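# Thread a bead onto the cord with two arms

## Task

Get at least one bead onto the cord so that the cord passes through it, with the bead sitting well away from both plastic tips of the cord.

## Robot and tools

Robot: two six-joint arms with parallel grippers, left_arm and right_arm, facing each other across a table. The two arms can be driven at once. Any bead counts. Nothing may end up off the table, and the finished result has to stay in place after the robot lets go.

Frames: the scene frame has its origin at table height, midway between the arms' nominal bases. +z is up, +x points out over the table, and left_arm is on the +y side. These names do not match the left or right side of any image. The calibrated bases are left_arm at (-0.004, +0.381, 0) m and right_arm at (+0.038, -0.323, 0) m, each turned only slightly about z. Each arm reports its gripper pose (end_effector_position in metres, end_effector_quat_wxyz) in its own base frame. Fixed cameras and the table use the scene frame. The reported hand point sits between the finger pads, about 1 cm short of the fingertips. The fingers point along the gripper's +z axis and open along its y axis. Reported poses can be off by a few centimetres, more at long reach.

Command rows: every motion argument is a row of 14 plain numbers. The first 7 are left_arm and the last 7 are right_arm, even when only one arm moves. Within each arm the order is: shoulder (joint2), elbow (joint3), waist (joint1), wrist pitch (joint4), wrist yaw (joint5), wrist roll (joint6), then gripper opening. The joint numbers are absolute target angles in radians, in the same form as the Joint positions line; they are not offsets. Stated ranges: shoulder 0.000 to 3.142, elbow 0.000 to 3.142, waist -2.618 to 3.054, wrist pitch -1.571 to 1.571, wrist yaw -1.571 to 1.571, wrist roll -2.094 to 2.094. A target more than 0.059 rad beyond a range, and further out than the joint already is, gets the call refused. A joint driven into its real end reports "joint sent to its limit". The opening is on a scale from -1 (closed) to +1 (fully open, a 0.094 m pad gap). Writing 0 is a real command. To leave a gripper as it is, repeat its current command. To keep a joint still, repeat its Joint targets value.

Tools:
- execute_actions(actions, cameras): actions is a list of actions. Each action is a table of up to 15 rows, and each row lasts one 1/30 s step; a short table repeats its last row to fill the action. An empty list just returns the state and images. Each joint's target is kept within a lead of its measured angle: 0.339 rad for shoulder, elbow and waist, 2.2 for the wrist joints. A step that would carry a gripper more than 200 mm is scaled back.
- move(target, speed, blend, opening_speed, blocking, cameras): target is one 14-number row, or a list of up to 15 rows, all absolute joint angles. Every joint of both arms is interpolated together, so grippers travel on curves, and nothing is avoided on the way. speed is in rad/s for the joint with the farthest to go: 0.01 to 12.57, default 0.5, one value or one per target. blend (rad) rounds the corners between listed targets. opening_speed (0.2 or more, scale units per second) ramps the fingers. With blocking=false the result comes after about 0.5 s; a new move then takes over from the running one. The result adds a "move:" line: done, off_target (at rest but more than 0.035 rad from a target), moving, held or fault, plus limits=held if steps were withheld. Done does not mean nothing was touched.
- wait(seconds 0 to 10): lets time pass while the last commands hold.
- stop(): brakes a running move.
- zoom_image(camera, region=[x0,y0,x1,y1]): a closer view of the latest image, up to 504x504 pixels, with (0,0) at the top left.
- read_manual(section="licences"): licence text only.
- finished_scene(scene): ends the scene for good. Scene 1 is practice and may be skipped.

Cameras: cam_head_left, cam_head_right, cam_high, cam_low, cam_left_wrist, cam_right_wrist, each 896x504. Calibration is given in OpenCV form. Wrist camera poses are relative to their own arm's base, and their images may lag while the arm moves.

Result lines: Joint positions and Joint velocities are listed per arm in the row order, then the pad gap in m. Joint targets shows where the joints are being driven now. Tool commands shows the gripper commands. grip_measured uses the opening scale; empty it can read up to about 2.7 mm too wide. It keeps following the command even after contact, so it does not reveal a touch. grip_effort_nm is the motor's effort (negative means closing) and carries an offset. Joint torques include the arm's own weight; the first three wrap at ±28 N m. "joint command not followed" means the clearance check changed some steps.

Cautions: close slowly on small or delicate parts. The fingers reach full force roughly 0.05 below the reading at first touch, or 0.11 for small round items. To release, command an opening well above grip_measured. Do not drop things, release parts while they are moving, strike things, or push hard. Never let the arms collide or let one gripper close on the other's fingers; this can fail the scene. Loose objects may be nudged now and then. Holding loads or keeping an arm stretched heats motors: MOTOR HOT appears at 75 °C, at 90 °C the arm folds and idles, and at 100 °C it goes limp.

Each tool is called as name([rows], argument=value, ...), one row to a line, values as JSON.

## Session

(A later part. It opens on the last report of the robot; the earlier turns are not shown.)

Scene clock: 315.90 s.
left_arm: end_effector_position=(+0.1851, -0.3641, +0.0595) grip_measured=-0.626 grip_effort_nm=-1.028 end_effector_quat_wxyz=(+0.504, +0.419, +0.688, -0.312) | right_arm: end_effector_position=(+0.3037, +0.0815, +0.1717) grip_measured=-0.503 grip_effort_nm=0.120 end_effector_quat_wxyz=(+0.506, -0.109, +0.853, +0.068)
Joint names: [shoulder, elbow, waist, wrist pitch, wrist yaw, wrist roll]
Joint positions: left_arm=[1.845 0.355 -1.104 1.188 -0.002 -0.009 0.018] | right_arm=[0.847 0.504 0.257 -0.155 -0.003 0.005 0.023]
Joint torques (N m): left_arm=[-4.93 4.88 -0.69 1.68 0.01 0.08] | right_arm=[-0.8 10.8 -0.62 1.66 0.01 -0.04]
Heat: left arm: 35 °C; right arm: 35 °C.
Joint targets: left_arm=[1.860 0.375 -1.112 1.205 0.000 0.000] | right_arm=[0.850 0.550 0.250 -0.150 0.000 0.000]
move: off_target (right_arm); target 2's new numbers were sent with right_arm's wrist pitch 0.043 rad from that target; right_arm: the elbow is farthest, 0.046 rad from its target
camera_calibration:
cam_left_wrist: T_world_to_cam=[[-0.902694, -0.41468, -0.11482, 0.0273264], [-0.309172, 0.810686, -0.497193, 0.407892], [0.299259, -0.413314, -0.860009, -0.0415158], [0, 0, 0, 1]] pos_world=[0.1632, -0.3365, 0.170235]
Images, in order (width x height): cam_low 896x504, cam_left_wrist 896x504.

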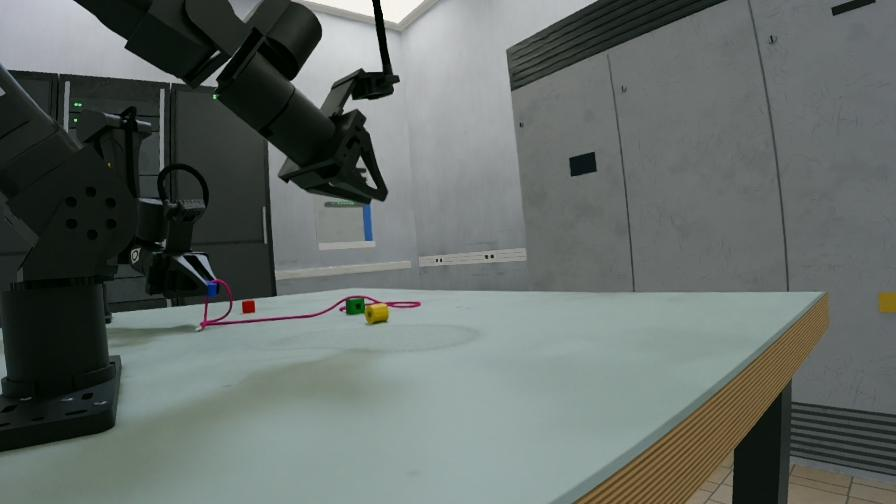

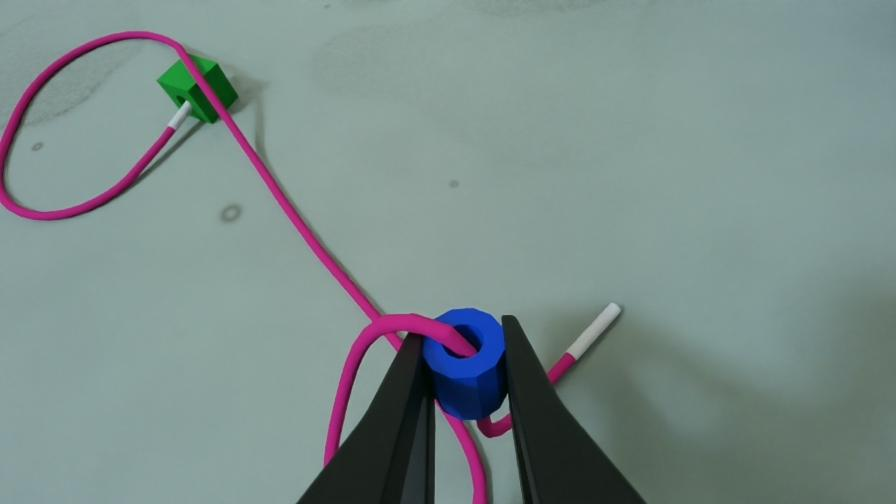

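move([
  [1.60, 0.588, -1.112, 0.41, 0.0, 0.0, -0.75, 0.85, 0.55, 0.25, -0.15, 0.0, 0.0, -0.5],
  [1.695, 0.93, -1.112, -0.205, 0.0, 0.0, -0.75, 0.85, 0.55, 0.25, -0.15, 0.0, 0.0, -0.5],
  [1.944, 1.315, -1.112, -0.692, 0.0, 0.0, -0.75, 0.85, 0.55, 0.25, -0.15, 0.0, 0.0, -0.5],
  [2.147, 1.599, -1.110, -1.033, 0.0, 0.0, -0.75, 0.85, 0.55, 0.25, -0.15, 0.0, 0.0, -0.5],
], speed=[0.6, 0.6, 0.6, 0.3], blend=[0.05, 0.05, 0.03, 0], cameras=["cam_low", "cam_left_wrist"])

zoom_image(camera="cam_low", region=[150, 250, 290, 350])

Scene clock: 333.93 s.
left_arm: end_effector_position=(+0.1789, -0.3519, +0.0154) grip_measured=-0.626 grip_effort_nm=-1.033 end_effector_quat_wxyz=(-0.007, +0.523, +0.852, +0.005) | right_arm: end_effector_position=(+0.3036, +0.0815, +0.1715) grip_measured=-0.503 grip_effort_nm=0.125 end_effector_quat_wxyz=(+0.506, -0.109, +0.853, +0.068)
Joint names: [shoulder, elbow, waist, wrist pitch, wrist yaw, wrist roll]
Joint positions: left_arm=[2.127 1.569 -1.104 -1.029 -0.002 -0.003 0.018] | right_arm=[0.847 0.504 0.257 -0.156 -0.003 0.005 0.023]
Joint torques (N m): left_arm=[-9.14 7.46 -0.53 0.27 0 0.02] | right_arm=[-0.83 10.77 -0.65 1.66 0.01 -0.03]
Heat: left arm: 33 °C; right arm: 33 °C.
Joint targets: left_arm=[2.147 1.599 -1.110 -1.033 0.000 0.000] | right_arm=[0.850 0.550 0.250 -0.150 0.000 0.000]
move: off_target (right_arm); right_arm: the elbow is farthest, 0.046 rad from its target
camera_calibration:
cam_left_wrist: T_world_to_cam=[[-0.942504, -0.334185, 0.00260746, 0.0553959], [-0.240734, 0.684315, 0.688303, 0.299095], [-0.231805, 0.6481, -0.725419, 0.39387], [0, 0, 0, 1]] pos_world=[0.215514, -0.44143, 0.0797087]
Images, in order (width x height): cam_low 896x504, cam_left_wrist 896x504.

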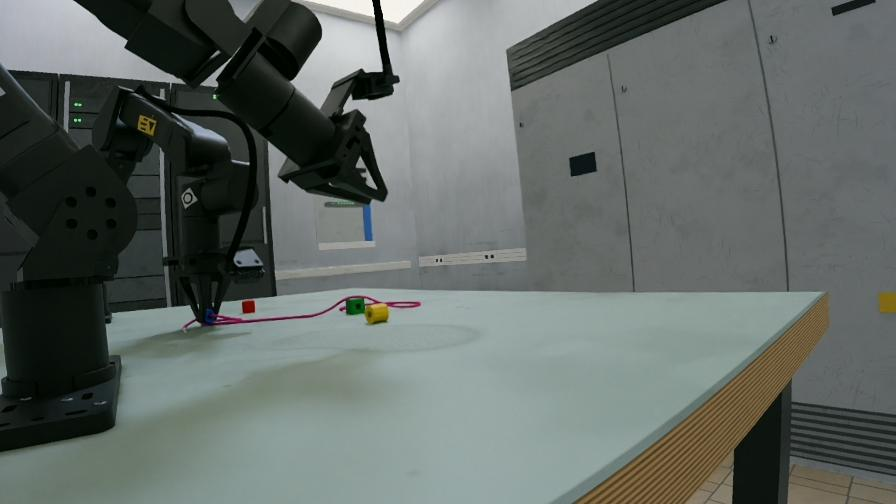

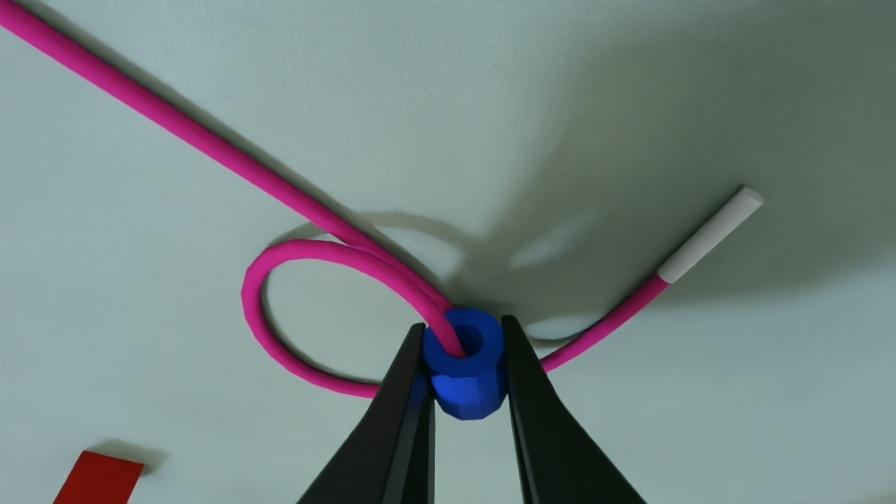

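Scaled by 3.600 from the camera's 896x504 image, which has a finer 1280x720 frame.

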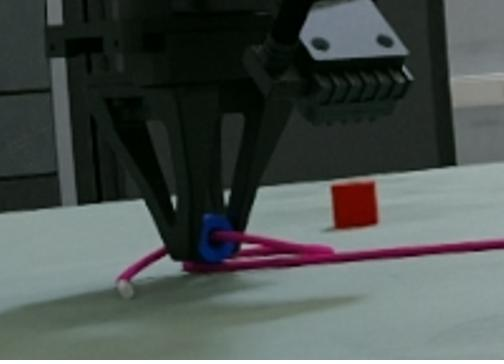

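move([
  [2.147, 1.599, -1.110, -1.033, 0.0, 0.0, -0.40, 0.85, 0.55, 0.25, -0.15, 0.0, 0.0, -0.5],
  [2.147, 1.599, -1.110, -1.033, 0.0, 0.0, -0.1, 0.85, 0.55, 0.25, -0.15, 0.0, 0.0, -0.5],
  [2.04, 1.80, -1.110, -1.26, 0.0, 0.0, -0.1, 0.85, 0.55, 0.25, -0.15, 0.0, 0.0, -0.5],
], speed=0.25, opening_speed=0.4, cameras=["cam_low", "cam_left_wrist", "cam_high"])

zoom_image(camera="cam_left_wrist", region=[200, 40, 700, 400])

Scene clock: 345.30 s.
left_arm: end_effector_position=(+0.1825, -0.3589, +0.0810) grip_measured=-0.102 grip_effort_nm=0.095 end_effector_quat_wxyz=(+0.001, +0.523, +0.852, +0.000) | right_arm: end_effector_position=(+0.3036, +0.0815, +0.1715) grip_measured=-0.503 grip_effort_nm=0.120 end_effector_quat_wxyz=(+0.506, -0.109, +0.853, +0.068)
Joint names: [shoulder, elbow, waist, wrist pitch, wrist yaw, wrist roll]
Joint positions: left_arm=[2.089 1.775 -1.104 -1.255 -0.002 -0.003 0.042] | right_arm=[0.847 0.504 0.257 -0.156 -0.003 0.005 0.023]
Joint torques (N m): left_arm=[-15.02 7.28 -0.55 0.28 0 0.02] | right_arm=[-0.84 10.8 -0.62 1.67 0.02 -0.06]
Heat: left arm: 31 °C; right arm: 33 °C.
Joint targets: left_arm=[2.040 1.800 -1.110 -1.260 0.000 0.000] | right_arm=[0.850 0.550 0.250 -0.150 0.000 0.000]
move: off_target (left_arm, right_arm); left_arm: the shoulder is farthest, 0.049 rad from its target; right_arm: the elbow is farthest, 0.046 rad from its target
camera_calibration:
cam_left_wrist: T_world_to_cam=[[-0.942514, -0.334165, 0.000251063, 0.0563992], [-0.246483, 0.695712, 0.674708, 0.266007], [-0.225639, 0.63586, -0.738085, 0.442244], [0, 0, 0, 1]] pos_world=[0.218511, -0.447423, 0.146923]
Images, in order (width x height): cam_high 896x504, cam_low 896x504, cam_left_wrist 896x504.

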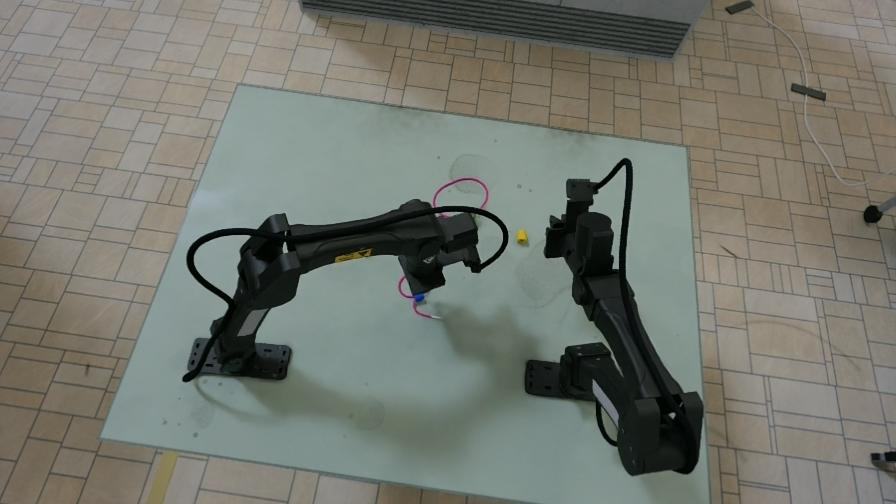

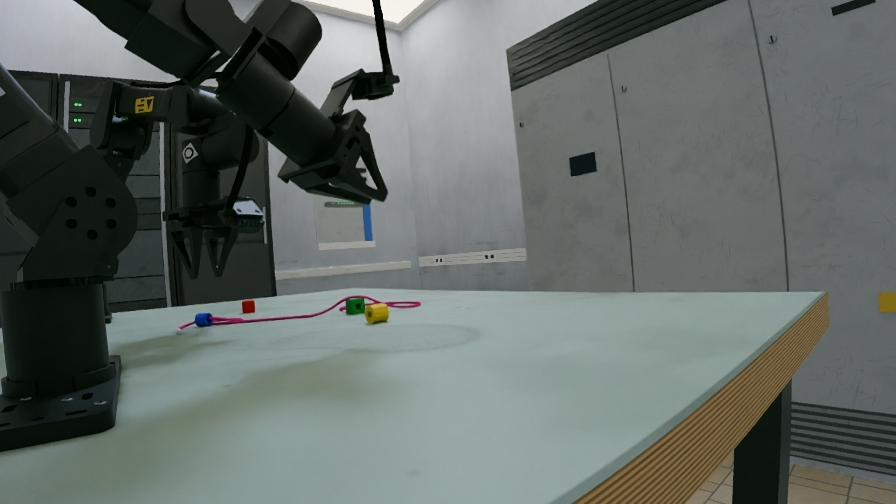

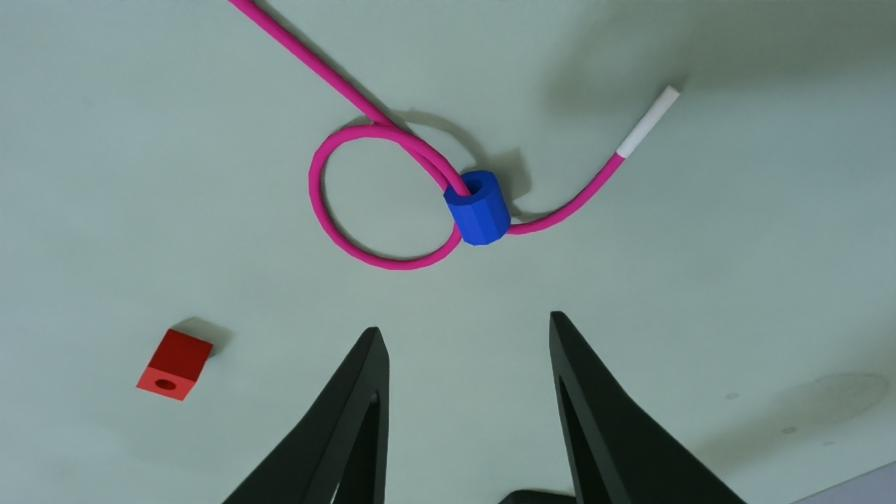

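Scaled by 1.008 from the camera's 896x504 image, which has a finer 1280x720 frame.

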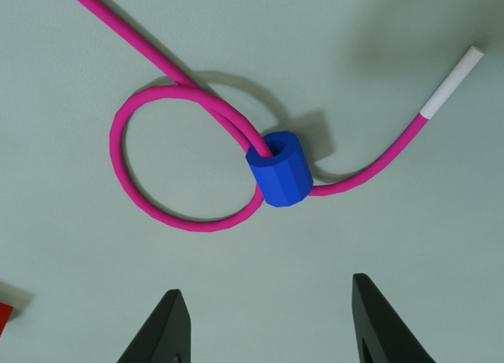

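finished_scene(scene=2)

The scene is finished: the task was done.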